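# Assemble the two printed parts to match the stand's model

## Task

Fit the two printed parts together so they look like the already assembled example on the stand. The robot must not tip over or be left leaning, and nothing may be knocked over or pushed out of the work area.

## Robot and tools

ROBOT. A Dexmate Vega: a wheeled base with two steering front wheels and a passive rear caster, a three-link torso (hip, knee, waist) that folds in a Z, a head with a camera, and two 7-joint arms, each with a two-finger gripper and a wrist camera. It begins in the stand torso preset (hip 0.469, knee 1.617, waist 1.048). Other presets: stand_high 0.78, 1.57, 0.44; lean_20 0.52, 1.05, 0.18; lean_45 0.52, 1.05, -0.26; low_lean_45 0, 0, -0.79. Chest forward lean = knee - hip - waist. Fold the arms before going to low_lean_45. Arm fold values, in key order shoulder_pitch, shoulder_yaw, upper_arm_roll, elbow, forearm_roll, wrist_pitch, wrist_yaw: left 1, 0.5, -0.6, -2.5, 0, -0.9, 0; right -1, -0.5, 0.6, -2.5, 0, 0.9, 0.

FRAMES. Base frame: origin on the floor at the base's turning point (0.185 m behind the front axle), x forward, y left, z up, metres. The chest, left_hand and right_hand readouts use it. A hand point sits between the fingers, 0.033 m back from closed tips; fingers lie along its z, close along its y, the camera side faces -x. Odometry frame is the base frame at scene start; base_odometry counts wheel turns only.

TOOL move. Each call carries at most one action. Either "base" and/or "joints" (plus optional "speeds" or "min_time_s"), or "target" (optionally with "min_time_s"). Motions in one action start together.
- base: an object with exactly one key, a relative offset from where the base last reported itself. translate_m: metres, -2 to 2, positive forward. strafe_m: metres, -2 to 2, positive left (heading may drift about 0.02 rad). rotate_rad: radians, -3.2 to 3.2, positive counter-clockwise seen from above. Front wheels re-steer first (up to 1.1 s).
- joints: one object for the whole robot, keyed by joint name, each value an absolute angle in radians (not an offset). Names: torso_hip_rad, torso_knee_rad, torso_waist_rad; left_/right_ shoulder_pitch, shoulder_yaw, upper_arm_roll, elbow, forearm_roll, wrist_pitch, wrist_yaw, gripper (each with _rad); head_pan_rad, head_tilt_rad, head_camera_tilt_rad. Sign quirks: left shoulder pitch positive lowers the arm, right negative lowers it; left wrist pitch positive tips hand down, right negative. Elbow 0 is straight, negative bends. Gripper 0 is shut, up to 0.785; pad gap at the hand point is about 0.24 x angle - 0.002 m. Ranges are given in the joint list (e.g. torso_hip_rad 0 to 1.57, torso_knee_rad 0 to 3.141, torso_waist_rad -1.57 to 1.57).
- target: an absolute pose for one hand: side "left" or "right"; x, y, z in metres, base frame, -3 to 3; pitch_deg -30 to 95 (90 fingers down, 0 level); heading_deg -360 to 360 (0 fingers forward, positive counter-clockwise); roll_deg -360 to 360, default 0 (jaw line level; positive turns clockwise seen from behind the hand). roll r and r+180 are equivalent. line_only true demands a straight-line hand path or refusal. The base must be still. Checked against the robot only, not the scene. Long moves may return "short (part of ...)": resend the same target.
- speeds: per-action caps, keys translate_m and strafe_m 0.04 to 0.3 m/s, rotate_rad 0.1 to 0.6 rad/s.
- min_time_s: 0.1 to 8 s minimum duration for arm and head motions.
- cameras: list from head_camera, left_wrist_camera, right_wrist_camera, or "all"; [] for none. A call with no action returns state and all images.

OTHER TOOLS. wait(seconds 0 to 10, cameras) lets the scene run and returns state. zoom_image(camera, region [x0, y0, x1, y1] in pixels, at most 504 each way) enlarges the latest image. read_manual gives licence texts only. finished_scene ends the scene permanently; the parts must stay assembled with the robot let go.

RESULTS. "move" reads done or the worst status. base_status, joint_status, left_hand_status, right_hand_status: done; off_target (resting away from target, may still push); contact_stop (arm pushed near full torque about 0.6 s; the whole arm or torso group halts and forgets its targets); contact_stop_at_<key>; time_out; not_followed / "joint command not followed" / "pose unreachable" (a safety check held back the arm, see the cause line); refused (nothing moved; later move, wait and finished_scene calls in that reply are skipped); reached (within 10 mm and 2 degrees) or short with the error. turned_by_wheels and turned_by_imu report turning since the last result; an imu turn above 0.03 rad after a straight or sideways drive suggests a bump. base_tilt gives forward and right lean in degrees (about 2 degrees bias). joint torques, Motor temperatures, MOTOR HOT, TORQUE FAULT (arm frozen 10 s), OVER-TEMPERATURE FAULT and limit_stop_at_motor_heat warn of strain or heat. on_its_own lists unrequested robot behaviour.

CAUTIONS. The base keeps pushing when it meets furniture; nothing prevents tipping, and a fallen robot stays down. Keep the two arms from striking or squeezing each other, including fingers; a hard press ends the scene. Back an arm off after any stop before thinking. Avoid held loads, stretched arms and unreachable targets that heat motors. Do not drop parts, release them while moving, slam, or hit fixed or heavy objects. The head can hit the chest when panned with head_tilt_rad above 0 or head_camera_tilt_rad outside -1.1 to 0.9. Unfolding at a table can shove the robot back. The scene keeps running while you think.

Each tool is called after ">>>" by a JSON object that holds its "method" and its "body", one argument or row to a line.

## Session

>>> {"method": "move", "body": {
  "cameras": ["all"]
}}

Scene clock: 0.00 s.
Joint torques (N m): no reading
Motor temperatures (°C): left_arm=[42 41 44 34 45 47 40] | right_arm=[43 39 37 35 46 44 44]
base_odometry: x=+0.000 y=+0.000 heading=+0.000
turned_by_wheels: +0.000
turned_by_imu: +0.000
base_tilt: forward=-0.3 right=+0.1
base_status: not commanded
joint_positions: torso_hip_rad=+0.469 torso_knee_rad=+1.617 torso_waist_rad=+1.048 left_shoulder_pitch_rad=+2.211 left_shoulder_yaw_rad=+0.018 left_upper_arm_roll_rad=-0.002 left_elbow_rad=-1.087 left_forearm_roll_rad=+0.014 left_wrist_pitch_rad=-0.496 left_wrist_yaw_rad=+0.010 left_gripper_rad=+0.005 right_shoulder_pitch_rad=-2.204 right_shoulder_yaw_rad=-0.014 right_upper_arm_roll_rad=-0.016 right_elbow_rad=-1.111 right_forearm_roll_rad=+0.009 right_wrist_pitch_rad=+0.497 right_wrist_yaw_rad=-0.012 right_gripper_rad=+0.005 head_pan_rad=+0.000 head_tilt_rad=+0.000 head_camera_tilt_rad=+0.000
joint_status: not commanded
chest: x=-0.0112 y=+0.0000 z=+1.4155 quat_wxyz=(+0.999, +0.000, +0.050, +0.000) (m; base frame)
left_hand: x=+0.1590 y=+0.2393 z=+0.6181 quat_wxyz=(+0.409, +0.013, +0.912, +0.009) pitch_deg=+41.7 heading_deg=+0.4 roll_deg=+2.0 back=up (m; base frame)
right_hand: x=+0.1775 y=-0.2304 z=+0.6281 quat_wxyz=(+0.424, -0.003, +0.906, -0.001) pitch_deg=+39.8 heading_deg=+0.0 roll_deg=-0.3 back=up (m; base frame)
pictures: head_camera, left_wrist_camera, right_wrist_camera

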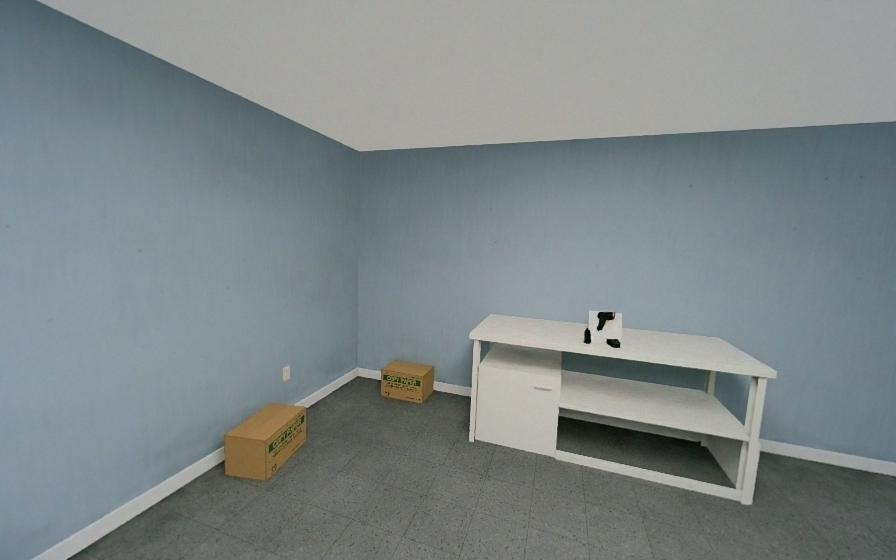

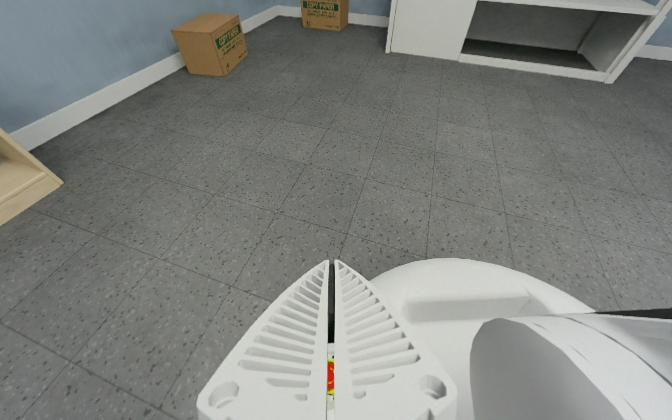

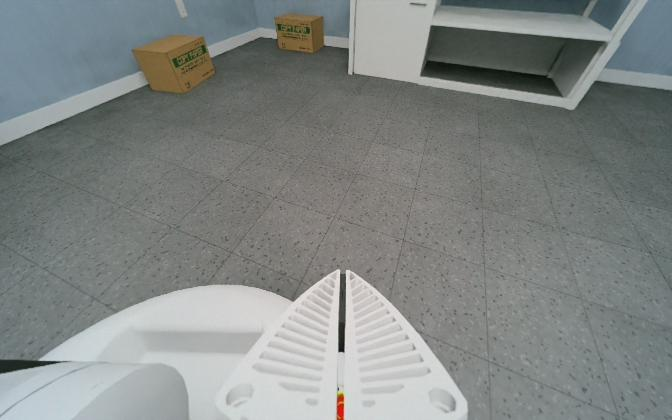

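>>> {"method": "zoom_image", "body": {
  "camera": "head_camera",
  "region": [460, 280, 780, 480]
}}

>>> {"method": "zoom_image", "body": {
  "camera": "head_camera",
  "region": [560, 300, 650, 356]
}}

Scaled by 1.575 from the camera's 896x560 image, which has a finer 960x600 frame.

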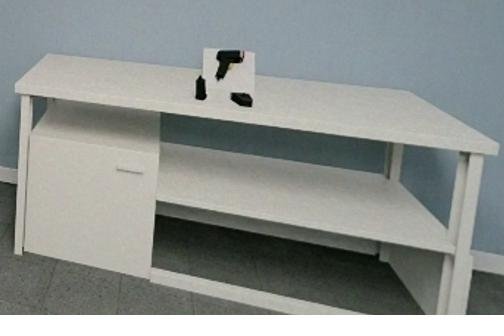

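Scaled by 5.600 from the camera's 896x560 image, which has a finer 960x600 frame.

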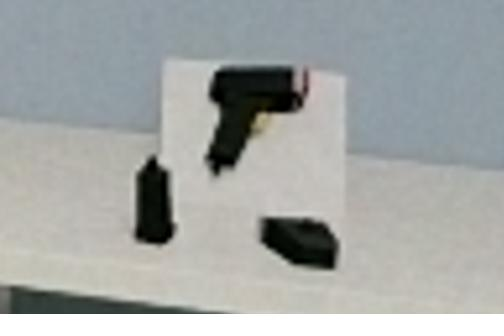

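>>> {"method": "move", "body": {
  "base": {"rotate_rad": -0.478},
  "joints": {"head_camera_tilt_rad": 0.3},
  "cameras": []
}}

>>> {"method": "move", "body": {
  "base": {"translate_m": 1.3},
  "cameras": ["head_camera"]
}}

Scene clock: 13.73 s.
Joint torques (N m): left_arm=[7.94 0.41 -1.59 -2.78 -0.04 -0.85 -0.04] | right_arm=[-7.61 0 -1.65 -1.43 -0.11 2.12 -0.15]
move: done
base_odometry: x=+0.000 y=+0.000 heading=-0.477
turned_by_wheels: -0.477
turned_by_imu: -0.464
base_tilt: forward=-0.1 right=+0.0
base_status: done
joint_positions: torso_hip_rad=+0.469 torso_knee_rad=+1.617 torso_waist_rad=+1.048 left_shoulder_pitch_rad=+2.211 left_shoulder_yaw_rad=+0.018 left_upper_arm_roll_rad=-0.002 left_elbow_rad=-1.087 left_forearm_roll_rad=+0.014 left_wrist_pitch_rad=-0.496 left_wrist_yaw_rad=+0.010 left_gripper_rad=+0.005 right_shoulder_pitch_rad=-2.204 right_shoulder_yaw_rad=-0.014 right_upper_arm_roll_rad=-0.016 right_elbow_rad=-1.111 right_forearm_roll_rad=+0.009 right_wrist_pitch_rad=+0.497 right_wrist_yaw_rad=-0.012 right_gripper_rad=+0.005 head_pan_rad=+0.000 head_tilt_rad=+0.000 head_camera_tilt_rad=+0.300
joint_status: all done
chest: x=-0.0112 y=+0.0000 z=+1.4155 quat_wxyz=(+0.999, +0.000, +0.050, +0.000) (m; base frame)
left_hand: x=+0.1590 y=+0.2393 z=+0.6181 quat_wxyz=(+0.409, +0.013, +0.912, +0.009) pitch_deg=+41.7 heading_deg=+0.4 roll_deg=+2.0 back=up (m; base frame)
right_hand: x=+0.1775 y=-0.2304 z=+0.6281 quat_wxyz=(+0.424, -0.003, +0.906, -0.001) pitch_deg=+39.8 heading_deg=+0.0 roll_deg=-0.3 back=up (m; base frame)
pictures: none
No camera images: "cameras" was empty.

Scene clock: 19.97 s.
Joint torques (N m): left_arm=[7.46 -0.4 -1.2 -3.14 -0.09 -1.43 -0.07] | right_arm=[-7.8 -1.85 -1.55 -2.49 -0.09 1.42 -0.06]
move: done
base_odometry: x=+1.154 y=-0.599 heading=-0.478
turned_by_wheels: -0.001
turned_by_imu: +0.001
base_tilt: forward=-0.2 right=+0.3
base_status: done
joint_positions: torso_hip_rad=+0.469 torso_knee_rad=+1.617 torso_waist_rad=+1.048 left_shoulder_pitch_rad=+2.211 left_shoulder_yaw_rad=+0.018 left_upper_arm_roll_rad=-0.002 left_elbow_rad=-1.087 left_forearm_roll_rad=+0.014 left_wrist_pitch_rad=-0.496 left_wrist_yaw_rad=+0.010 left_gripper_rad=+0.005 right_shoulder_pitch_rad=-2.204 right_shoulder_yaw_rad=-0.014 right_upper_arm_roll_rad=-0.016 right_elbow_rad=-1.111 right_forearm_roll_rad=+0.009 right_wrist_pitch_rad=+0.497 right_wrist_yaw_rad=-0.012 right_gripper_rad=+0.005 head_pan_rad=+0.000 head_tilt_rad=+0.000 head_camera_tilt_rad=+0.300
joint_status: not commanded
chest: x=-0.0111 y=+0.0000 z=+1.4155 quat_wxyz=(+0.999, +0.000, +0.050, +0.000) (m; base frame)
left_hand: x=+0.1590 y=+0.2393 z=+0.6181 quat_wxyz=(+0.409, +0.013, +0.912, +0.009) pitch_deg=+41.7 heading_deg=+0.4 roll_deg=+2.0 back=up (m; base frame)
right_hand: x=+0.1775 y=-0.2304 z=+0.6281 quat_wxyz=(+0.424, -0.003, +0.906, -0.001) pitch_deg=+39.9 heading_deg=+0.0 roll_deg=-0.3 back=up (m; base frame)
pictures: head_camera
camera_calibration:
head_camera: T_world_to_cam=[[-0.0303838, -0.998142, 0.0528175, -0.0450515], [-0.397373, -0.0364241, -0.916934, 1.36634], [0.917154, -0.0488482, -0.395528, 0.61802], [0, 0, 0, 1]] pos_world=[-0.0252417, 0.034989, 1.49967]

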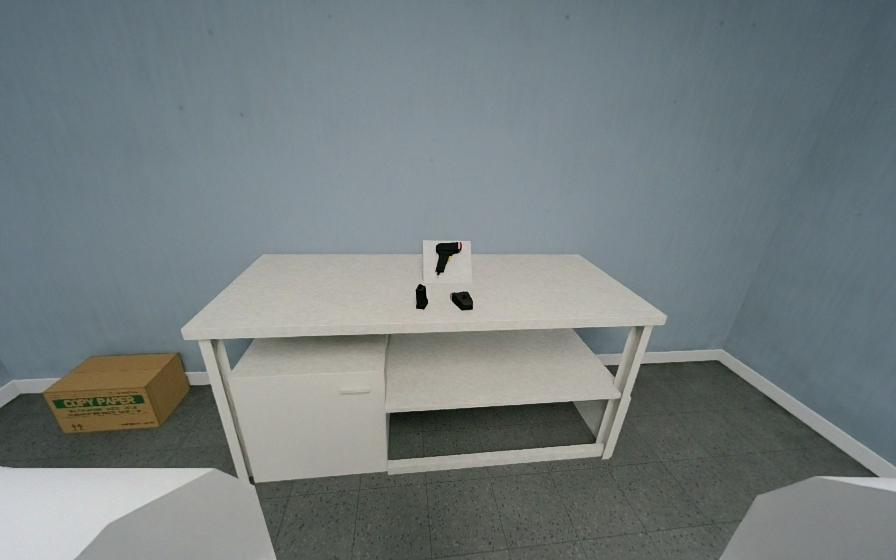

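>>> {"method": "zoom_image", "body": {
  "camera": "head_camera",
  "region": [400, 230, 490, 320]
}}

Scaled by 5.600 from the camera's 896x560 image, which has a finer 960x600 frame.

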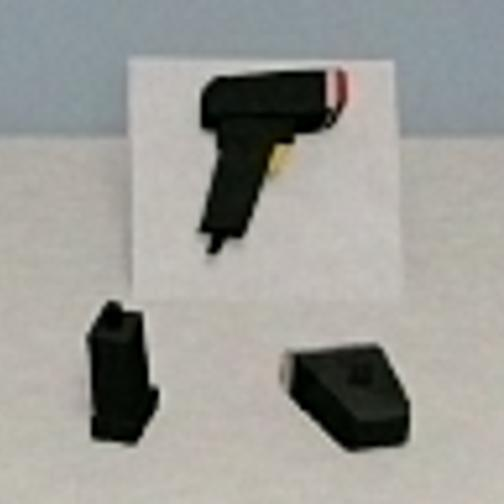

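>>> {"method": "move", "body": {
  "base": {"rotate_rad": 0.1},
  "cameras": []
}}

>>> {"method": "move", "body": {
  "target": {"side": "left", "x": 0.42, "y": 0.3, "z": 1.1, "pitch_deg": 60, "heading_deg": 0},
  "cameras": []
}}

>>> {"method": "move", "body": {
  "target": {"side": "right", "x": 0.42, "y": -0.3, "z": 1.1, "pitch_deg": 60, "heading_deg": 0},
  "cameras": ["head_camera"]
}}

Scene clock: 34.23 s.
Joint torques (N m): left_arm=[7.45 -0.34 -1.04 -2.33 -0.11 -1.36 -0.16] | right_arm=[-7.3 -1.26 -1.25 -1.45 -0.06 2.03 -0.13]
move: done
base_odometry: x=+1.154 y=-0.599 heading=-0.378
turned_by_wheels: +0.100
turned_by_imu: +0.095
base_tilt: forward=-0.3 right=+0.1
base_status: done
joint_positions: torso_hip_rad=+0.469 torso_knee_rad=+1.617 torso_waist_rad=+1.048 left_shoulder_pitch_rad=+2.211 left_shoulder_yaw_rad=+0.018 left_upper_arm_roll_rad=-0.002 left_elbow_rad=-1.087 left_forearm_roll_rad=+0.014 left_wrist_pitch_rad=-0.496 left_wrist_yaw_rad=+0.010 left_gripper_rad=+0.005 right_shoulder_pitch_rad=-2.204 right_shoulder_yaw_rad=-0.014 right_upper_arm_roll_rad=-0.016 right_elbow_rad=-1.111 right_forearm_roll_rad=+0.009 right_wrist_pitch_rad=+0.497 right_wrist_yaw_rad=-0.012 right_gripper_rad=+0.005 head_pan_rad=+0.000 head_tilt_rad=+0.000 head_camera_tilt_rad=+0.300
joint_status: not commanded
chest: x=-0.0111 y=+0.0000 z=+1.4155 quat_wxyz=(+0.999, +0.000, +0.050, +0.000) (m; base frame)
left_hand: x=+0.1590 y=+0.2393 z=+0.6181 quat_wxyz=(+0.409, +0.013, +0.912, +0.009) pitch_deg=+41.7 heading_deg=+0.4 roll_deg=+2.0 back=up (m; base frame)
right_hand: x=+0.1775 y=-0.2304 z=+0.6281 quat_wxyz=(+0.424, -0.003, +0.906, -0.001) pitch_deg=+39.9 heading_deg=+0.0 roll_deg=-0.3 back=up (m; base frame)
pictures: none
No camera images: "cameras" was empty.

Scene clock: 40.07 s.
Joint torques (N m): left_arm=[-13.49 8.58 -11.02 -1.26 -0.12 0.1 -0.35] | right_arm=[-8.25 -2.63 -1.52 -1.86 -0.01 1.79 -0.01]
move: done
base_odometry: x=+1.154 y=-0.599 heading=-0.378
turned_by_wheels: +0.000
turned_by_imu: +0.001
base_tilt: forward=-0.2 right=+0.2
base_status: not commanded
joint_positions: torso_hip_rad=+0.469 torso_knee_rad=+1.617 torso_waist_rad=+1.048 left_shoulder_pitch_rad=+1.664 left_shoulder_yaw_rad=+1.327 left_upper_arm_roll_rad=-0.333 left_elbow_rad=-2.349 left_forearm_roll_rad=+0.579 left_wrist_pitch_rad=-0.868 left_wrist_yaw_rad=-1.344 left_gripper_rad=+0.005 right_shoulder_pitch_rad=-2.204 right_shoulder_yaw_rad=-0.014 right_upper_arm_roll_rad=-0.016 right_elbow_rad=-1.111 right_forearm_roll_rad=+0.009 right_wrist_pitch_rad=+0.497 right_wrist_yaw_rad=-0.012 right_gripper_rad=+0.005 head_pan_rad=+0.000 head_tilt_rad=+0.000 head_camera_tilt_rad=+0.300
joint_status: not commanded
chest: x=-0.0111 y=+0.0000 z=+1.4155 quat_wxyz=(+0.999, +0.000, +0.050, +0.000) (m; base frame)
left_hand: x=+0.4195 y=+0.2987 z=+1.0983 quat_wxyz=(+0.004, +0.966, +0.002, +0.257) pitch_deg=+60.2 heading_deg=-0.8 roll_deg=-1.1 back=down (m; base frame)
left_hand_status: reached (checked arc [a long move; over the whole arc the hand travels 0.66 m to end 0.55 m from its start, up to 0.12 m off the straight line; left_wrist_yaw_rad turns most, 1.36 rad; on the way or at its end the hand turns up to 178 deg from its attitude at the start], planned for 4.6 s): 2 mm and 0.6 deg off.
right_hand: x=+0.1775 y=-0.2304 z=+0.6281 quat_wxyz=(+0.424, -0.003, +0.906, -0.001) pitch_deg=+39.9 heading_deg=+0.0 roll_deg=-0.3 back=up (m; base frame)
pictures: none
No camera images: "cameras" was empty.

Scene clock: 45.93 s.
Joint torques (N m): left_arm=[-12.19 8.57 -10.51 -1.56 -0.02 0.45 -0.41] | right_arm=[16.02 -11.86 5.16 -2.67 0.05 -0.7 0.27]
move: done
base_odometry: x=+1.154 y=-0.599 heading=-0.378
turned_by_wheels: +0.000
turned_by_imu: +0.001
base_tilt: forward=-0.4 right=+0.2
base_status: not commanded
joint_positions: torso_hip_rad=+0.469 torso_knee_rad=+1.617 torso_waist_rad=+1.048 left_shoulder_pitch_rad=+1.662 left_shoulder_yaw_rad=+1.331 left_upper_arm_roll_rad=-0.334 left_elbow_rad=-2.353 left_forearm_roll_rad=+0.581 left_wrist_pitch_rad=-0.869 left_wrist_yaw_rad=-1.348 left_gripper_rad=+0.005 right_shoulder_pitch_rad=-1.721 right_shoulder_yaw_rad=-1.377 right_upper_arm_roll_rad=+0.375 right_elbow_rad=-2.348 right_forearm_roll_rad=-0.593 right_wrist_pitch_rad=+0.839 right_wrist_yaw_rad=+1.291 right_gripper_rad=+0.005 head_pan_rad=+0.000 head_tilt_rad=+0.000 head_camera_tilt_rad=+0.300
joint_status: not commanded
chest: x=-0.0111 y=+0.0000 z=+1.4155 quat_wxyz=(+0.999, +0.000, +0.050, +0.000) (m; base frame)
left_hand: x=+0.4199 y=+0.2999 z=+1.0998 quat_wxyz=(+0.000, +0.966, +0.000, +0.259) pitch_deg=+60.0 heading_deg=-0.1 roll_deg=-0.1 back=down (m; base frame)
right_hand: x=+0.4195 y=-0.2990 z=+1.0984 quat_wxyz=(+0.004, -0.966, +0.002, -0.257) pitch_deg=+60.2 heading_deg=+0.7 roll_deg=+1.0 back=down (m; base frame)
right_hand_status: reached (checked arc [a long move; over the whole arc the hand travels 0.63 m to end 0.54 m from its start, up to 0.11 m off the straight line; right_shoulder_yaw_rad turns most, 1.37 rad; on the way or at its end the hand turns up to 180 deg from its attitude at the start], planned for 4.6 s): 2 mm and 0.6 deg off.
pictures: head_camera
camera_calibration:
head_camera: T_world_to_cam=[[-0.0303838, -0.998142, 0.0528175, -0.0450515], [-0.397373, -0.0364241, -0.916934, 1.36634], [0.917154, -0.0488482, -0.395528, 0.61802], [0, 0, 0, 1]] pos_world=[-0.0252417, 0.034989, 1.49967]

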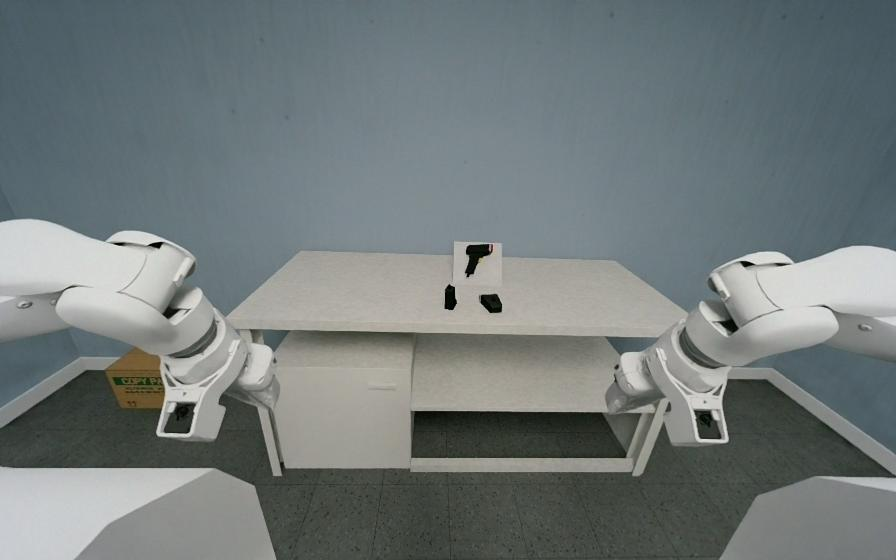

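>>> {"method": "move", "body": {
  "base": {"strafe_m": -0.13},
  "cameras": []
}}

>>> {"method": "move", "body": {
  "base": {"translate_m": 0.58},
  "joints": {"head_camera_tilt_rad": 0.6},
  "speeds": {"translate_m": 0.2},
  "cameras": ["all"]
}}

Scene clock: 55.17 s.
Joint torques (N m): left_arm=[-11.57 8.34 -10.73 -1.34 -0.16 -0.26 -0.19] | right_arm=[15.57 -11.74 5.43 -1.9 0.13 -0.56 0.02]
move: done
base_odometry: x=+1.106 y=-0.719 heading=-0.378
turned_by_wheels: +0.000
turned_by_imu: -0.002
base_tilt: forward=-0.2 right=+0.1
base_status: done
joint_positions: torso_hip_rad=+0.469 torso_knee_rad=+1.617 torso_waist_rad=+1.048 left_shoulder_pitch_rad=+1.662 left_shoulder_yaw_rad=+1.331 left_upper_arm_roll_rad=-0.334 left_elbow_rad=-2.353 left_forearm_roll_rad=+0.581 left_wrist_pitch_rad=-0.869 left_wrist_yaw_rad=-1.348 left_gripper_rad=+0.005 right_shoulder_pitch_rad=-1.719 right_shoulder_yaw_rad=-1.381 right_upper_arm_roll_rad=+0.376 right_elbow_rad=-2.352 right_forearm_roll_rad=-0.595 right_wrist_pitch_rad=+0.840 right_wrist_yaw_rad=+1.295 right_gripper_rad=+0.005 head_pan_rad=+0.000 head_tilt_rad=+0.000 head_camera_tilt_rad=+0.300
joint_status: not commanded
chest: x=-0.0111 y=+0.0000 z=+1.4155 quat_wxyz=(+0.999, +0.000, +0.050, +0.000) (m; base frame)
left_hand: x=+0.4199 y=+0.2999 z=+1.0998 quat_wxyz=(+0.000, +0.966, +0.000, +0.259) pitch_deg=+60.0 heading_deg=-0.1 roll_deg=-0.1 back=down (m; base frame)
right_hand: x=+0.4199 y=-0.3000 z=+1.0998 quat_wxyz=(+0.000, -0.966, +0.000, -0.259) pitch_deg=+60.0 heading_deg=+0.0 roll_deg=+0.0 back=down (m; base frame)
pictures: none
No camera images: "cameras" was empty.

Scene clock: 59.97 s.
Joint torques (N m): left_arm=[-13.62 8.91 -10.89 -1.38 -0.02 -0.41 -0.3] | right_arm=[14.78 -10.97 5.23 -2.53 0.07 -1 0.25]
move: done
base_odometry: x=+1.645 y=-0.934 heading=-0.378
turned_by_wheels: +0.001
turned_by_imu: +0.002
base_tilt: forward=-0.2 right=+0.2
base_status: done
joint_positions: torso_hip_rad=+0.469 torso_knee_rad=+1.617 torso_waist_rad=+1.048 left_shoulder_pitch_rad=+1.662 left_shoulder_yaw_rad=+1.331 left_upper_arm_roll_rad=-0.334 left_elbow_rad=-2.353 left_forearm_roll_rad=+0.581 left_wrist_pitch_rad=-0.869 left_wrist_yaw_rad=-1.348 left_gripper_rad=+0.005 right_shoulder_pitch_rad=-1.719 right_shoulder_yaw_rad=-1.381 right_upper_arm_roll_rad=+0.376 right_elbow_rad=-2.352 right_forearm_roll_rad=-0.595 right_wrist_pitch_rad=+0.840 right_wrist_yaw_rad=+1.295 right_gripper_rad=+0.005 head_pan_rad=+0.000 head_tilt_rad=+0.000 head_camera_tilt_rad=+0.600
joint_status: all done
chest: x=-0.0111 y=+0.0000 z=+1.4155 quat_wxyz=(+0.999, +0.000, +0.050, +0.000) (m; base frame)
left_hand: x=+0.4199 y=+0.2999 z=+1.0998 quat_wxyz=(+0.000, +0.966, +0.000, +0.259) pitch_deg=+60.0 heading_deg=-0.1 roll_deg=-0.1 back=down (m; base frame)
right_hand: x=+0.4199 y=-0.3000 z=+1.0998 quat_wxyz=(+0.000, -0.966, +0.000, -0.259) pitch_deg=+60.0 heading_deg=+0.0 roll_deg=+0.0 back=down (m; base frame)
pictures: head_camera, left_wrist_camera, right_wrist_camera
camera_calibration:
head_camera: T_world_to_cam=[[-0.0134167, -0.998142, 0.0594406, -0.0535399], [-0.650591, -0.0364278, -0.758554, 1.11178], [0.75931, -0.0488488, -0.648893, 0.981183], [0, 0, 0, 1]] pos_world=[-0.0224243, 0.034989, 1.48321]
left_wrist_camera: T_world_to_cam=[[-0.0446052, 0.998979, 0.00712787, -0.29539], [0.795391, 0.031196, 0.605293, -0.951488], [0.604453, 0.0326687, -0.795971, 0.755983], [0, 0, 0, 1]] pos_world=[0.286673, 0.300074, 1.17978]
right_wrist_camera: T_world_to_cam=[[0.0157153, 0.999295, -0.0340853, 0.333752], [0.808078, 0.00738322, 0.589029, -0.924811], [0.588866, -0.0368004, -0.807393, 0.773047], [0, 0, 0, 1]] pos_world=[0.286853, -0.298241, 1.18027]

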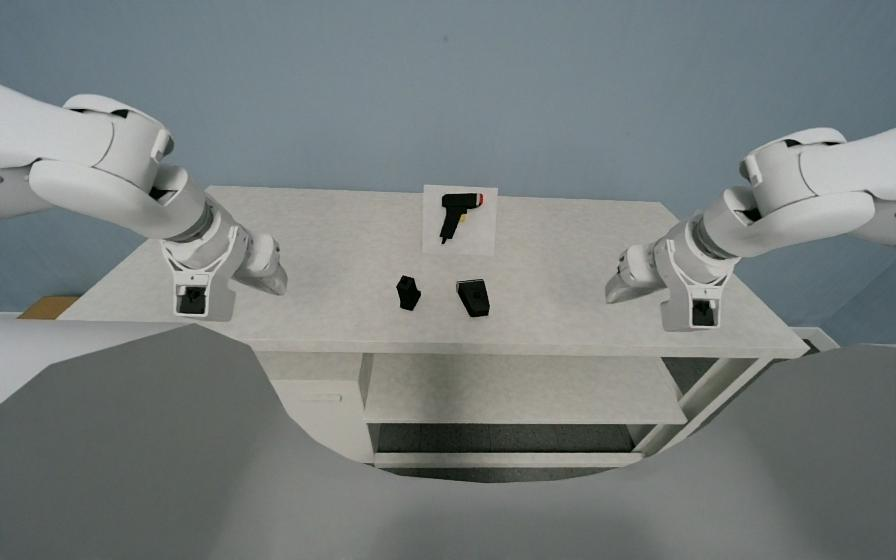

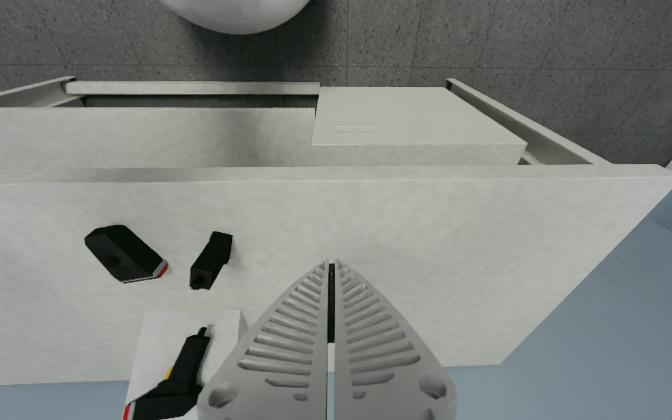

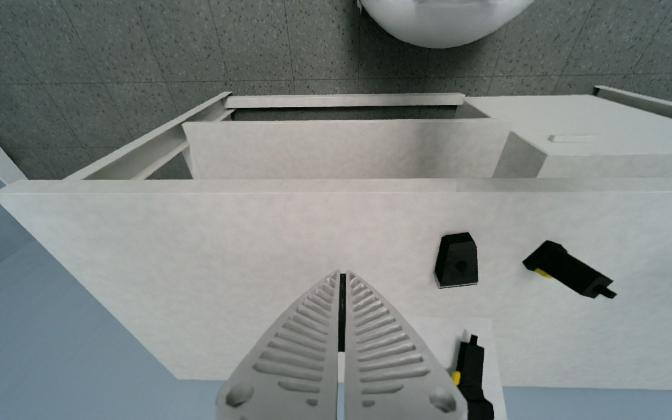

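>>> {"method": "zoom_image", "body": {
  "camera": "head_camera",
  "region": [380, 170, 520, 330]
}}

>>> {"method": "zoom_image", "body": {
  "camera": "left_wrist_camera",
  "region": [70, 210, 250, 420]
}}

>>> {"method": "zoom_image", "body": {
  "camera": "right_wrist_camera",
  "region": [420, 220, 630, 420]
}}

Scaled by 3.150 from the camera's 896x560 image, which has a finer 960x600 frame.

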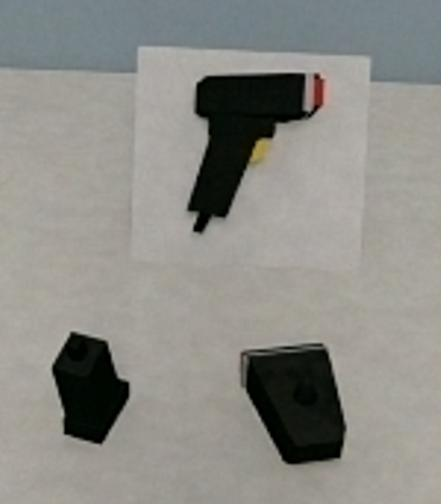

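Scaled by 2.400 from the camera's 672x420 image, which has a finer 960x600 frame.

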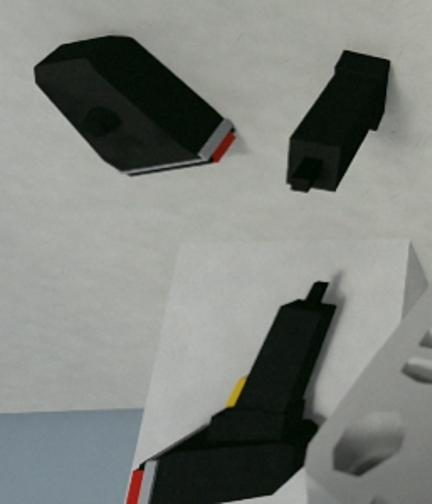

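Scaled by 2.400 from the camera's 672x420 image, which has a finer 960x600 frame.

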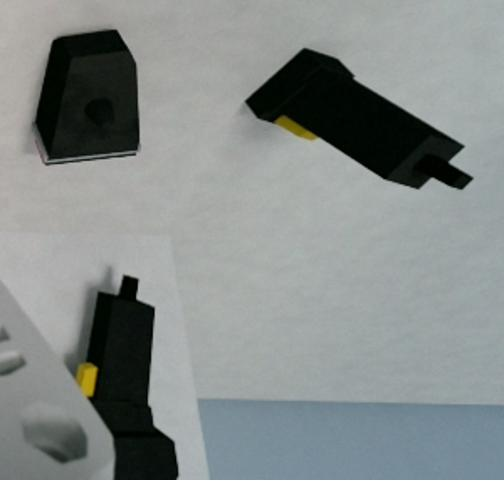

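>>> {"method": "zoom_image", "body": {
  "camera": "left_wrist_camera",
  "region": [80, 215, 180, 290]
}}

>>> {"method": "zoom_image", "body": {
  "camera": "right_wrist_camera",
  "region": [425, 225, 490, 295]
}}

>>> {"method": "zoom_image", "body": {
  "camera": "head_camera",
  "region": [450, 270, 500, 322]
}}

Scaled by 5.040 from the camera's 672x420 image, which has a finer 960x600 frame.

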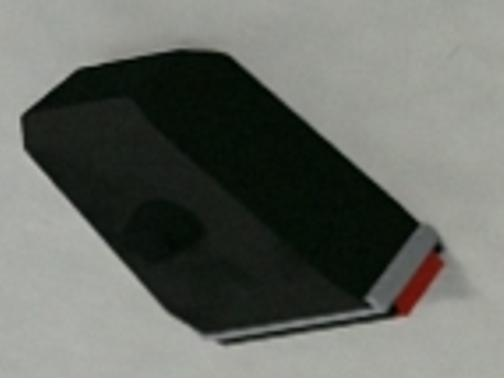

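Scaled by 7.200 from the camera's 672x420 image, which has a finer 960x600 frame.

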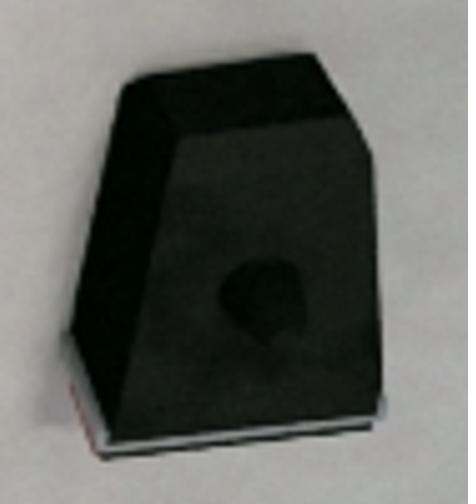

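Scaled by 9.692 from the camera's 896x560 image, which has a finer 960x600 frame.

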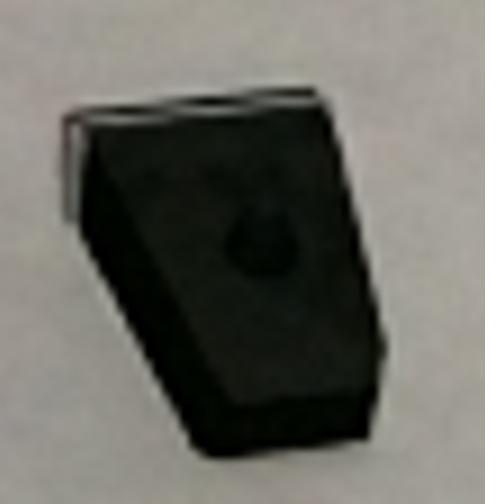

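>>> {"method": "move", "body": {
  "target": {"side": "left", "x": 0.62, "y": 0.28, "z": 1.05, "pitch_deg": 65, "heading_deg": -90},
  "cameras": ["head_camera", "left_wrist_camera"]
}}

Scene clock: 110.60 s.
Joint torques (N m): left_arm=[-13.47 8.91 -10.12 -0.98 -0.04 0.05 -0.21] | right_arm=[14.65 -11.52 4.58 -1.13 0.16 -0.96 0.08]
move: refused
base_odometry: x=+1.645 y=-0.934 heading=-0.378
turned_by_wheels: +0.000
turned_by_imu: +0.000
base_tilt: forward=-0.2 right=+0.0
base_status: not commanded
joint_positions: torso_hip_rad=+0.469 torso_knee_rad=+1.617 torso_waist_rad=+1.048 left_shoulder_pitch_rad=+1.662 left_shoulder_yaw_rad=+1.331 left_upper_arm_roll_rad=-0.334 left_elbow_rad=-2.353 left_forearm_roll_rad=+0.581 left_wrist_pitch_rad=-0.869 left_wrist_yaw_rad=-1.348 left_gripper_rad=+0.005 right_shoulder_pitch_rad=-1.719 right_shoulder_yaw_rad=-1.381 right_upper_arm_roll_rad=+0.376 right_elbow_rad=-2.352 right_forearm_roll_rad=-0.595 right_wrist_pitch_rad=+0.840 right_wrist_yaw_rad=+1.295 right_gripper_rad=+0.005 head_pan_rad=+0.000 head_tilt_rad=+0.000 head_camera_tilt_rad=+0.600
joint_status: not commanded
chest: x=-0.0111 y=+0.0000 z=+1.4155 quat_wxyz=(+0.999, +0.000, +0.050, +0.000) (m; base frame)
left_hand: x=+0.4199 y=+0.2999 z=+1.0998 quat_wxyz=(+0.000, +0.966, +0.000, +0.259) pitch_deg=+60.0 heading_deg=-0.1 roll_deg=-0.1 back=down (m; base frame)
left_hand_status: refused: no posture of the arm gets there (left_wrist_yaw_rad at its limit): the closest leaves the hand 4.7 cm and 10 deg from the pose. Nothing moved.
right_hand: x=+0.4199 y=-0.3000 z=+1.0998 quat_wxyz=(+0.000, -0.966, +0.000, -0.259) pitch_deg=+60.0 heading_deg=+0.0 roll_deg=+0.0 back=down (m; base frame)
pictures: head_camera, left_wrist_camera
camera_calibration:
head_camera: T_world_to_cam=[[-0.0134167, -0.998142, 0.0594406, -0.0535399], [-0.650591, -0.0364278, -0.758554, 1.11178], [0.75931, -0.0488488, -0.648893, 0.981183], [0, 0, 0, 1]] pos_world=[-0.0224243, 0.034989, 1.48321]
left_wrist_camera: T_world_to_cam=[[-0.0446052, 0.998979, 0.00712787, -0.29539], [0.795391, 0.031196, 0.605293, -0.951488], [0.604453, 0.0326687, -0.795971, 0.755983], [0, 0, 0, 1]] pos_world=[0.286673, 0.300074, 1.17978]

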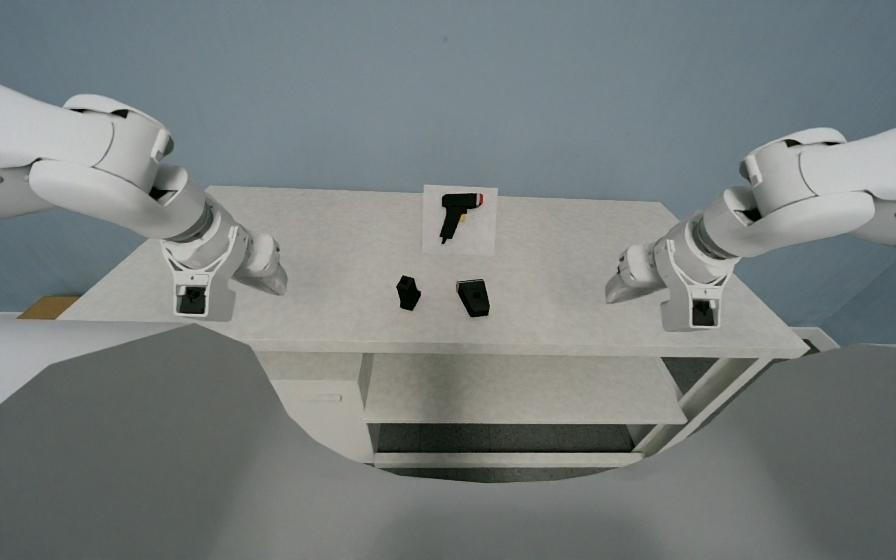

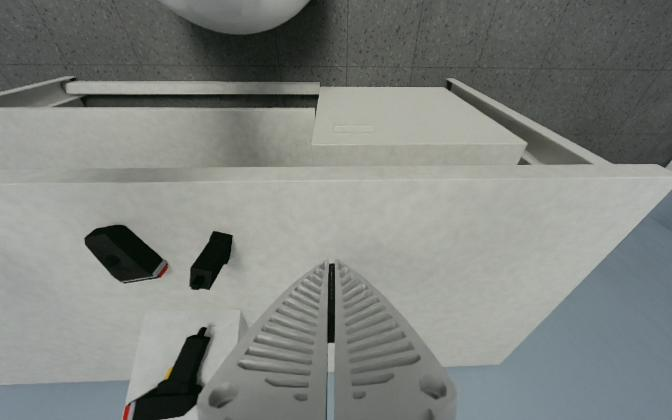

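>>> {"method": "move", "body": {
  "target": {"side": "left", "x": 0.60, "y": 0.18, "z": 1.02, "pitch_deg": 60, "heading_deg": -20},
  "cameras": []
}}

>>> {"method": "move", "body": {
  "target": {"side": "right", "x": 0.57, "y": -0.25, "z": 1.02, "pitch_deg": 60, "heading_deg": 20},
  "cameras": ["all"]
}}

Scene clock: 146.33 s.
Joint torques (N m): left_arm=[-25.41 -0.07 -5.85 -3.14 -0.24 0.84 0.31] | right_arm=[16.4 -11.03 5.44 -1.79 0.15 -0.51 0.15]
move: done
base_odometry: x=+1.645 y=-0.934 heading=-0.378
turned_by_wheels: +0.000
turned_by_imu: +0.001
base_tilt: forward=+0.0 right=+0.2
base_status: not commanded
joint_positions: torso_hip_rad=+0.469 torso_knee_rad=+1.617 torso_waist_rad=+1.048 left_shoulder_pitch_rad=+0.701 left_shoulder_yaw_rad=+0.779 left_upper_arm_roll_rad=+0.635 left_elbow_rad=-1.699 left_forearm_roll_rad=+1.337 left_wrist_pitch_rad=-1.293 left_wrist_yaw_rad=-0.849 left_gripper_rad=+0.005 right_shoulder_pitch_rad=-1.719 right_shoulder_yaw_rad=-1.381 right_upper_arm_roll_rad=+0.376 right_elbow_rad=-2.352 right_forearm_roll_rad=-0.595 right_wrist_pitch_rad=+0.840 right_wrist_yaw_rad=+1.295 right_gripper_rad=+0.005 head_pan_rad=+0.000 head_tilt_rad=+0.000 head_camera_tilt_rad=+0.600
joint_status: not commanded
chest: x=-0.0111 y=+0.0000 z=+1.4155 quat_wxyz=(+0.999, +0.000, +0.050, +0.000) (m; base frame)
left_hand: x=+0.5996 y=+0.1804 z=+1.0202 quat_wxyz=(+0.045, +0.951, -0.167, +0.255) pitch_deg=+60.0 heading_deg=-19.9 roll_deg=+0.0 back=down (m; base frame)
left_hand_status: reached (straight line, planned for 4.6 s): 1 mm and 0.1 deg off.
right_hand: x=+0.4199 y=-0.3000 z=+1.0998 quat_wxyz=(+0.000, -0.966, +0.000, -0.259) pitch_deg=+60.0 heading_deg=+0.0 roll_deg=+0.0 back=down (m; base frame)
pictures: none
No camera images: "cameras" was empty.

Scene clock: 152.00 s.
Joint torques (N m): left_arm=[-25.43 -0.44 -5.92 -4.83 -0.16 0.28 0.33] | right_arm=[25.33 -6.32 2.41 -0.02 0.54 -0.58 -0.53]
move: done
base_odometry: x=+1.645 y=-0.934 heading=-0.378
turned_by_wheels: +0.000
turned_by_imu: +0.001
base_tilt: forward=-0.1 right=+0.1
base_status: not commanded
joint_positions: torso_hip_rad=+0.469 torso_knee_rad=+1.617 torso_waist_rad=+1.048 left_shoulder_pitch_rad=+0.700 left_shoulder_yaw_rad=+0.777 left_upper_arm_roll_rad=+0.635 left_elbow_rad=-1.697 left_forearm_roll_rad=+1.341 left_wrist_pitch_rad=-1.294 left_wrist_yaw_rad=-0.846 left_gripper_rad=+0.005 right_shoulder_pitch_rad=-0.835 right_shoulder_yaw_rad=-0.984 right_upper_arm_roll_rad=-0.502 right_elbow_rad=-1.821 right_forearm_roll_rad=-1.422 right_wrist_pitch_rad=+1.309 right_wrist_yaw_rad=+0.628 right_gripper_rad=+0.005 head_pan_rad=+0.000 head_tilt_rad=+0.000 head_camera_tilt_rad=+0.600
joint_status: not commanded
chest: x=-0.0111 y=+0.0000 z=+1.4155 quat_wxyz=(+0.999, +0.000, +0.050, +0.000) (m; base frame)
left_hand: x=+0.6000 y=+0.1801 z=+1.0200 quat_wxyz=(+0.045, +0.951, -0.168, +0.255) pitch_deg=+60.0 heading_deg=-20.0 roll_deg=+0.0 back=down (m; base frame)
right_hand: x=+0.5696 y=-0.2501 z=+1.0202 quat_wxyz=(+0.045, -0.951, -0.167, -0.255) pitch_deg=+60.0 heading_deg=+19.9 roll_deg=+0.0 back=down (m; base frame)
right_hand_status: reached (straight line, planned for 4.4 s): 0 mm and 0.1 deg off.
pictures: head_camera, left_wrist_camera, right_wrist_camera
camera_calibration:
head_camera: T_world_to_cam=[[-0.0134167, -0.998142, 0.0594406, -0.0535399], [-0.650591, -0.0364278, -0.758554, 1.11178], [0.75931, -0.0488488, -0.648893, 0.981183], [0, 0, 0, 1]] pos_world=[-0.0224243, 0.034989, 1.48321]
left_wrist_camera: T_world_to_cam=[[0.299482, 0.954072, 0.00753193, -0.365992], [0.757838, -0.242665, 0.605635, -0.971122], [0.579648, -0.175669, -0.795707, 0.639648], [0, 0, 0, 1]] pos_world=[0.474791, 0.225891, 1.09987]
right_wrist_camera: T_world_to_cam=[[-0.326173, 0.944689, -0.0342571, 0.460129], [0.756467, 0.282575, 0.589838, -0.901956], [0.566894, 0.166475, -0.806795, 0.685305], [0, 0, 0, 1]] pos_world=[0.443887, -0.293895, 1.10067]

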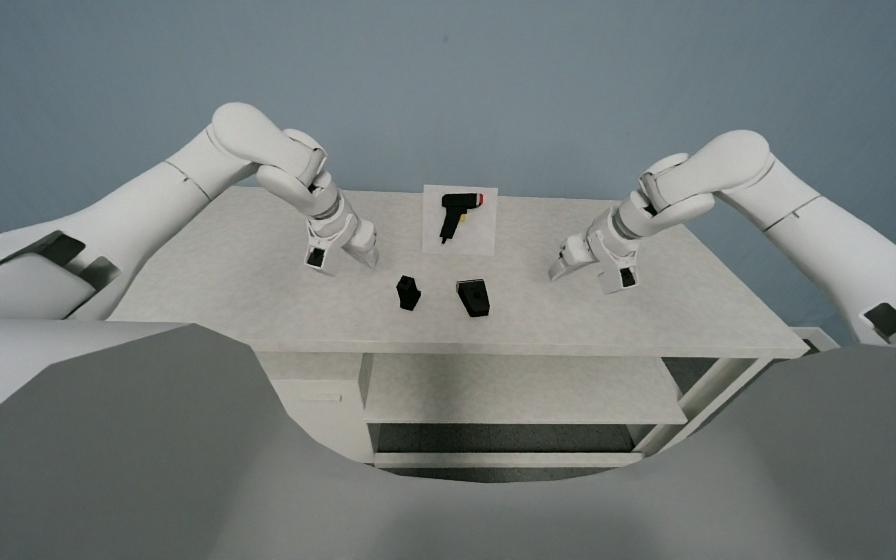

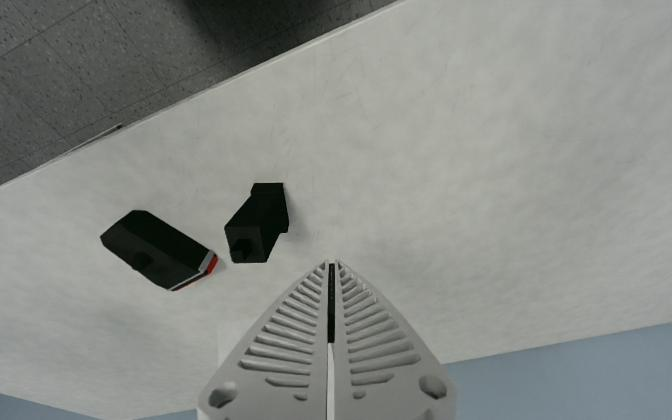

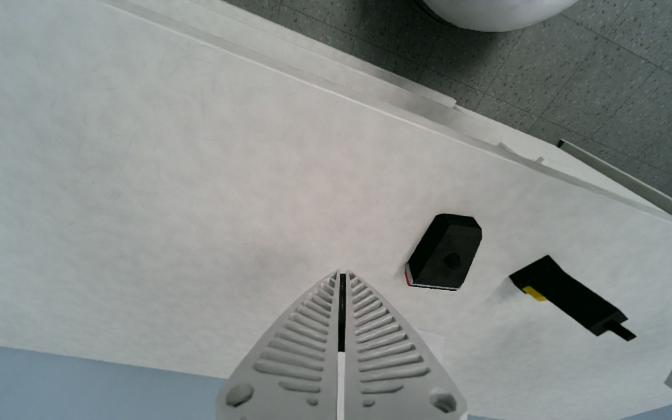

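>>> {"method": "zoom_image", "body": {
  "camera": "left_wrist_camera",
  "region": [210, 170, 310, 280]
}}

>>> {"method": "zoom_image", "body": {
  "camera": "right_wrist_camera",
  "region": [395, 205, 495, 300]
}}

>>> {"method": "zoom_image", "body": {
  "camera": "right_wrist_camera",
  "region": [495, 240, 645, 350]
}}

>>> {"method": "zoom_image", "body": {
  "camera": "left_wrist_camera",
  "region": [90, 195, 230, 300]
}}

Scaled by 4.582 from the camera's 672x420 image, which has a finer 960x600 frame.

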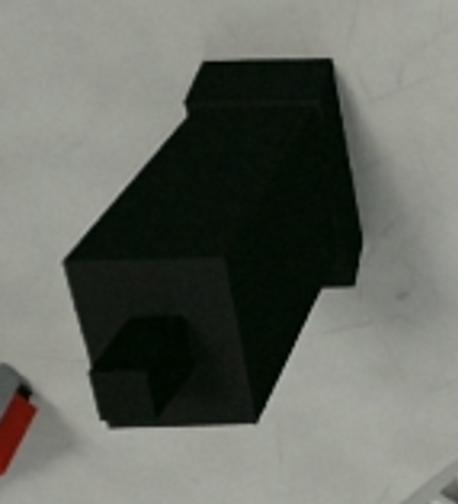

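Scaled by 5.040 from the camera's 672x420 image, which has a finer 960x600 frame.

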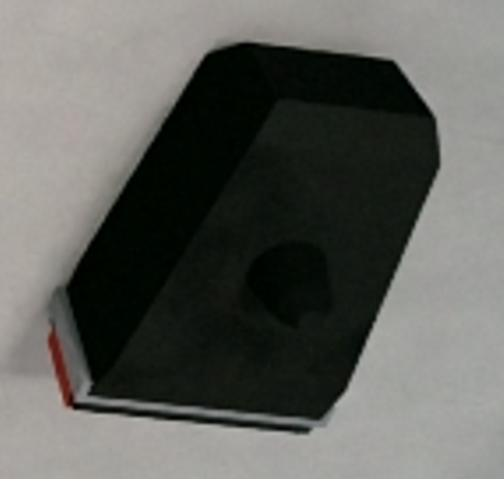

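Scaled by 3.360 from the camera's 672x420 image, which has a finer 960x600 frame.

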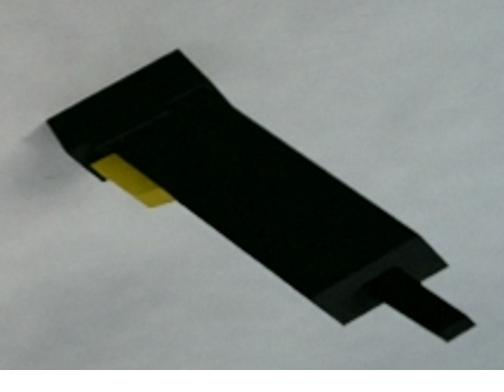

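Scaled by 3.600 from the camera's 672x420 image, which has a finer 960x600 frame.

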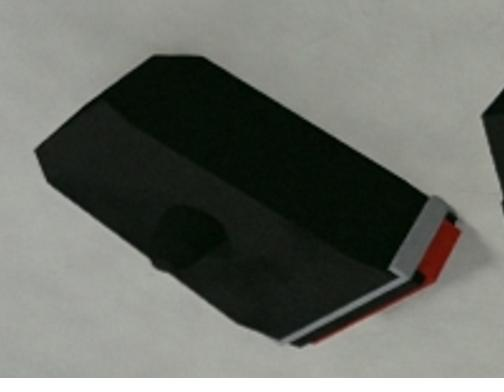

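>>> {"method": "move", "body": {
  "target": {"side": "right", "x": 0.70, "y": -0.10, "z": 1.02, "pitch_deg": 85, "heading_deg": 10},
  "cameras": ["right_wrist_camera"]
}}

Scene clock: 173.63 s.
Joint torques (N m): left_arm=[-24.84 -0.32 -5.76 -3.55 -0.31 0.48 0.09] | right_arm=[25.39 -6.3 1.85 -0.48 0.23 -0.54 -0.32]
move: refused
base_odometry: x=+1.645 y=-0.934 heading=-0.378
turned_by_wheels: +0.000
turned_by_imu: +0.000
base_tilt: forward=+0.0 right=+0.0
base_status: not commanded
joint_positions: torso_hip_rad=+0.469 torso_knee_rad=+1.617 torso_waist_rad=+1.048 left_shoulder_pitch_rad=+0.700 left_shoulder_yaw_rad=+0.777 left_upper_arm_roll_rad=+0.635 left_elbow_rad=-1.697 left_forearm_roll_rad=+1.341 left_wrist_pitch_rad=-1.294 left_wrist_yaw_rad=-0.846 left_gripper_rad=+0.005 right_shoulder_pitch_rad=-0.834 right_shoulder_yaw_rad=-0.982 right_upper_arm_roll_rad=-0.503 right_elbow_rad=-1.819 right_forearm_roll_rad=-1.425 right_wrist_pitch_rad=+1.310 right_wrist_yaw_rad=+0.624 right_gripper_rad=+0.005 head_pan_rad=+0.000 head_tilt_rad=+0.000 head_camera_tilt_rad=+0.600
joint_status: not commanded
chest: x=-0.0111 y=+0.0000 z=+1.4155 quat_wxyz=(+0.999, +0.000, +0.050, +0.000) (m; base frame)
left_hand: x=+0.6000 y=+0.1801 z=+1.0200 quat_wxyz=(+0.045, +0.951, -0.168, +0.255) pitch_deg=+60.0 heading_deg=-20.0 roll_deg=+0.0 back=down (m; base frame)
right_hand: x=+0.5699 y=-0.2500 z=+1.0200 quat_wxyz=(+0.045, -0.951, -0.168, -0.255) pitch_deg=+60.0 heading_deg=+20.0 roll_deg=+0.0 back=down (m; base frame)
right_hand_status: refused: no posture of the arm gets there (out of reach): the closest leaves the hand 3.8 cm and 10 deg from the pose. Nothing moved. At pitch 70 a posture exists at this place; the way there is not checked.
pictures: right_wrist_camera
camera_calibration:
right_wrist_camera: T_world_to_cam=[[-0.327063, 0.944381, -0.0342557, 0.460554], [0.756428, 0.283354, 0.589515, -0.901537], [0.566433, 0.166897, -0.807031, 0.685506], [0, 0, 0, 1]] pos_world=[0.444284, -0.293893, 1.10047]

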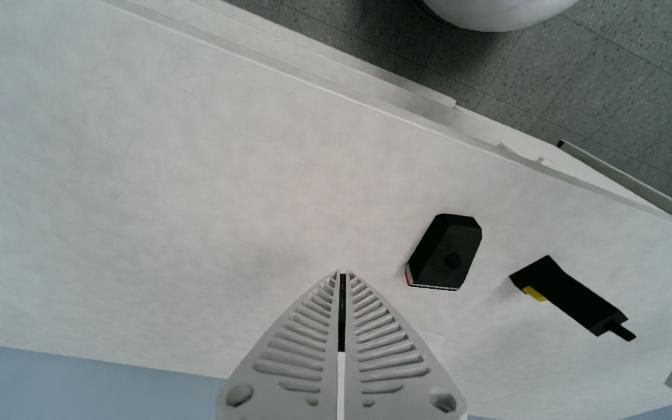

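>>> {"method": "move", "body": {
  "target": {"side": "left", "x": 0.47, "y": 0.30, "z": 1.25, "pitch_deg": 60, "heading_deg": 0},
  "cameras": []
}}

>>> {"method": "move", "body": {
  "target": {"side": "right", "x": 0.47, "y": -0.30, "z": 1.25, "pitch_deg": 60, "heading_deg": 0},
  "cameras": ["head_camera"]
}}

Scene clock: 189.90 s.
Joint torques (N m): left_arm=[-17.32 -4.19 -6.15 1.07 -0.52 0.95 -0.51] | right_arm=[25.64 -3.9 2.13 -1.16 0.18 -1.06 -0.24]
move: done
base_odometry: x=+1.645 y=-0.934 heading=-0.378
turned_by_wheels: +0.000
turned_by_imu: +0.001
base_tilt: forward=-0.1 right=+0.0
base_status: not commanded
joint_positions: torso_hip_rad=+0.469 torso_knee_rad=+1.617 torso_waist_rad=+1.048 left_shoulder_pitch_rad=-0.966 left_shoulder_yaw_rad=+1.521 left_upper_arm_roll_rad=+2.142 left_elbow_rad=-2.224 left_forearm_roll_rad=+0.347 left_wrist_pitch_rad=-0.842 left_wrist_yaw_rad=-1.282 left_gripper_rad=+0.005 right_shoulder_pitch_rad=-0.834 right_shoulder_yaw_rad=-0.982 right_upper_arm_roll_rad=-0.503 right_elbow_rad=-1.819 right_forearm_roll_rad=-1.425 right_wrist_pitch_rad=+1.310 right_wrist_yaw_rad=+0.624 right_gripper_rad=+0.005 head_pan_rad=+0.000 head_tilt_rad=+0.000 head_camera_tilt_rad=+0.600
joint_status: not commanded
chest: x=-0.0111 y=+0.0000 z=+1.4155 quat_wxyz=(+0.999, +0.000, +0.050, +0.000) (m; base frame)
left_hand: x=+0.4707 y=+0.3002 z=+1.2500 quat_wxyz=(-0.001, +0.966, -0.001, +0.259) pitch_deg=+60.0 heading_deg=+0.2 roll_deg=+0.3 back=down (m; base frame)
left_hand_status: reached (checked arc [no straight line was possible; over the whole arc the hand travels 0.37 m to end 0.29 m from its start, up to 0.09 m off the straight line; left_shoulder_pitch_rad turns most, 1.67 rad; on the way or at its end the hand turns up to 20 deg from its attitude at the start], planned for 5.6 s): 1 mm and 0.2 deg off.
right_hand: x=+0.5699 y=-0.2500 z=+1.0200 quat_wxyz=(+0.045, -0.951, -0.168, -0.255) pitch_deg=+60.0 heading_deg=+20.0 roll_deg=+0.0 back=down (m; base frame)
pictures: none
No camera images: "cameras" was empty.

Scene clock: 197.13 s.
Joint torques (N m): left_arm=[-16.58 -3.31 -6.05 0.41 -0.57 1.12 -0.17] | right_arm=[19 4.68 2.01 -0.25 0.33 -1.26 0.23]
move: done
base_odometry: x=+1.645 y=-0.934 heading=-0.378
turned_by_wheels: +0.000
turned_by_imu: +0.001
base_tilt: forward=-0.2 right=+0.1
base_status: not commanded
joint_positions: torso_hip_rad=+0.469 torso_knee_rad=+1.617 torso_waist_rad=+1.048 left_shoulder_pitch_rad=-0.970 left_shoulder_yaw_rad=+1.523 left_upper_arm_roll_rad=+2.145 left_elbow_rad=-2.225 left_forearm_roll_rad=+0.345 left_wrist_pitch_rad=-0.841 left_wrist_yaw_rad=-1.283 left_gripper_rad=+0.005 right_shoulder_pitch_rad=+0.966 right_shoulder_yaw_rad=-1.522 right_upper_arm_roll_rad=-2.143 right_elbow_rad=-2.224 right_forearm_roll_rad=-0.348 right_wrist_pitch_rad=+0.842 right_wrist_yaw_rad=+1.281 right_gripper_rad=+0.005 head_pan_rad=+0.000 head_tilt_rad=+0.000 head_camera_tilt_rad=+0.600
joint_status: not commanded
chest: x=-0.0111 y=+0.0000 z=+1.4155 quat_wxyz=(+0.999, +0.000, +0.050, +0.000) (m; base frame)
left_hand: x=+0.4701 y=+0.2999 z=+1.2500 quat_wxyz=(+0.000, +0.966, +0.000, +0.259) pitch_deg=+60.0 heading_deg=+0.0 roll_deg=+0.1 back=down (m; base frame)
right_hand: x=+0.4707 y=-0.3001 z=+1.2499 quat_wxyz=(-0.001, -0.966, -0.001, -0.259) pitch_deg=+60.0 heading_deg=-0.1 roll_deg=-0.2 back=down (m; base frame)
right_hand_status: reached (checked arc [no straight line was possible; over the whole arc the hand travels 0.32 m to end 0.26 m from its start, up to 0.08 m off the straight line; right_shoulder_pitch_rad turns most, 1.80 rad; on the way or at its end the hand turns up to 20 deg from its attitude at the start], planned for 6.0 s): 1 mm and 0.1 deg off.
pictures: head_camera
camera_calibration:
head_camera: T_world_to_cam=[[-0.0134167, -0.998142, 0.0594406, -0.0535399], [-0.650591, -0.0364278, -0.758554, 1.11178], [0.75931, -0.0488488, -0.648893, 0.981183], [0, 0, 0, 1]] pos_world=[-0.0224243, 0.034989, 1.48321]

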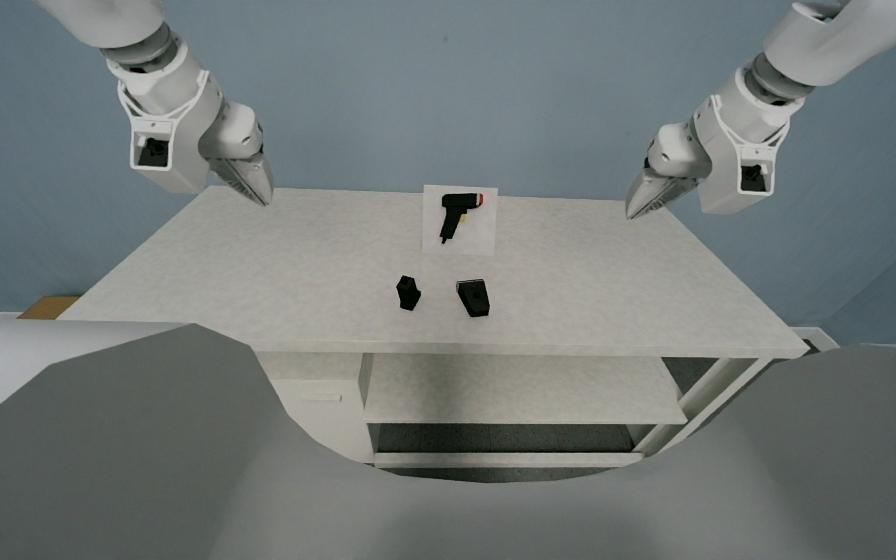

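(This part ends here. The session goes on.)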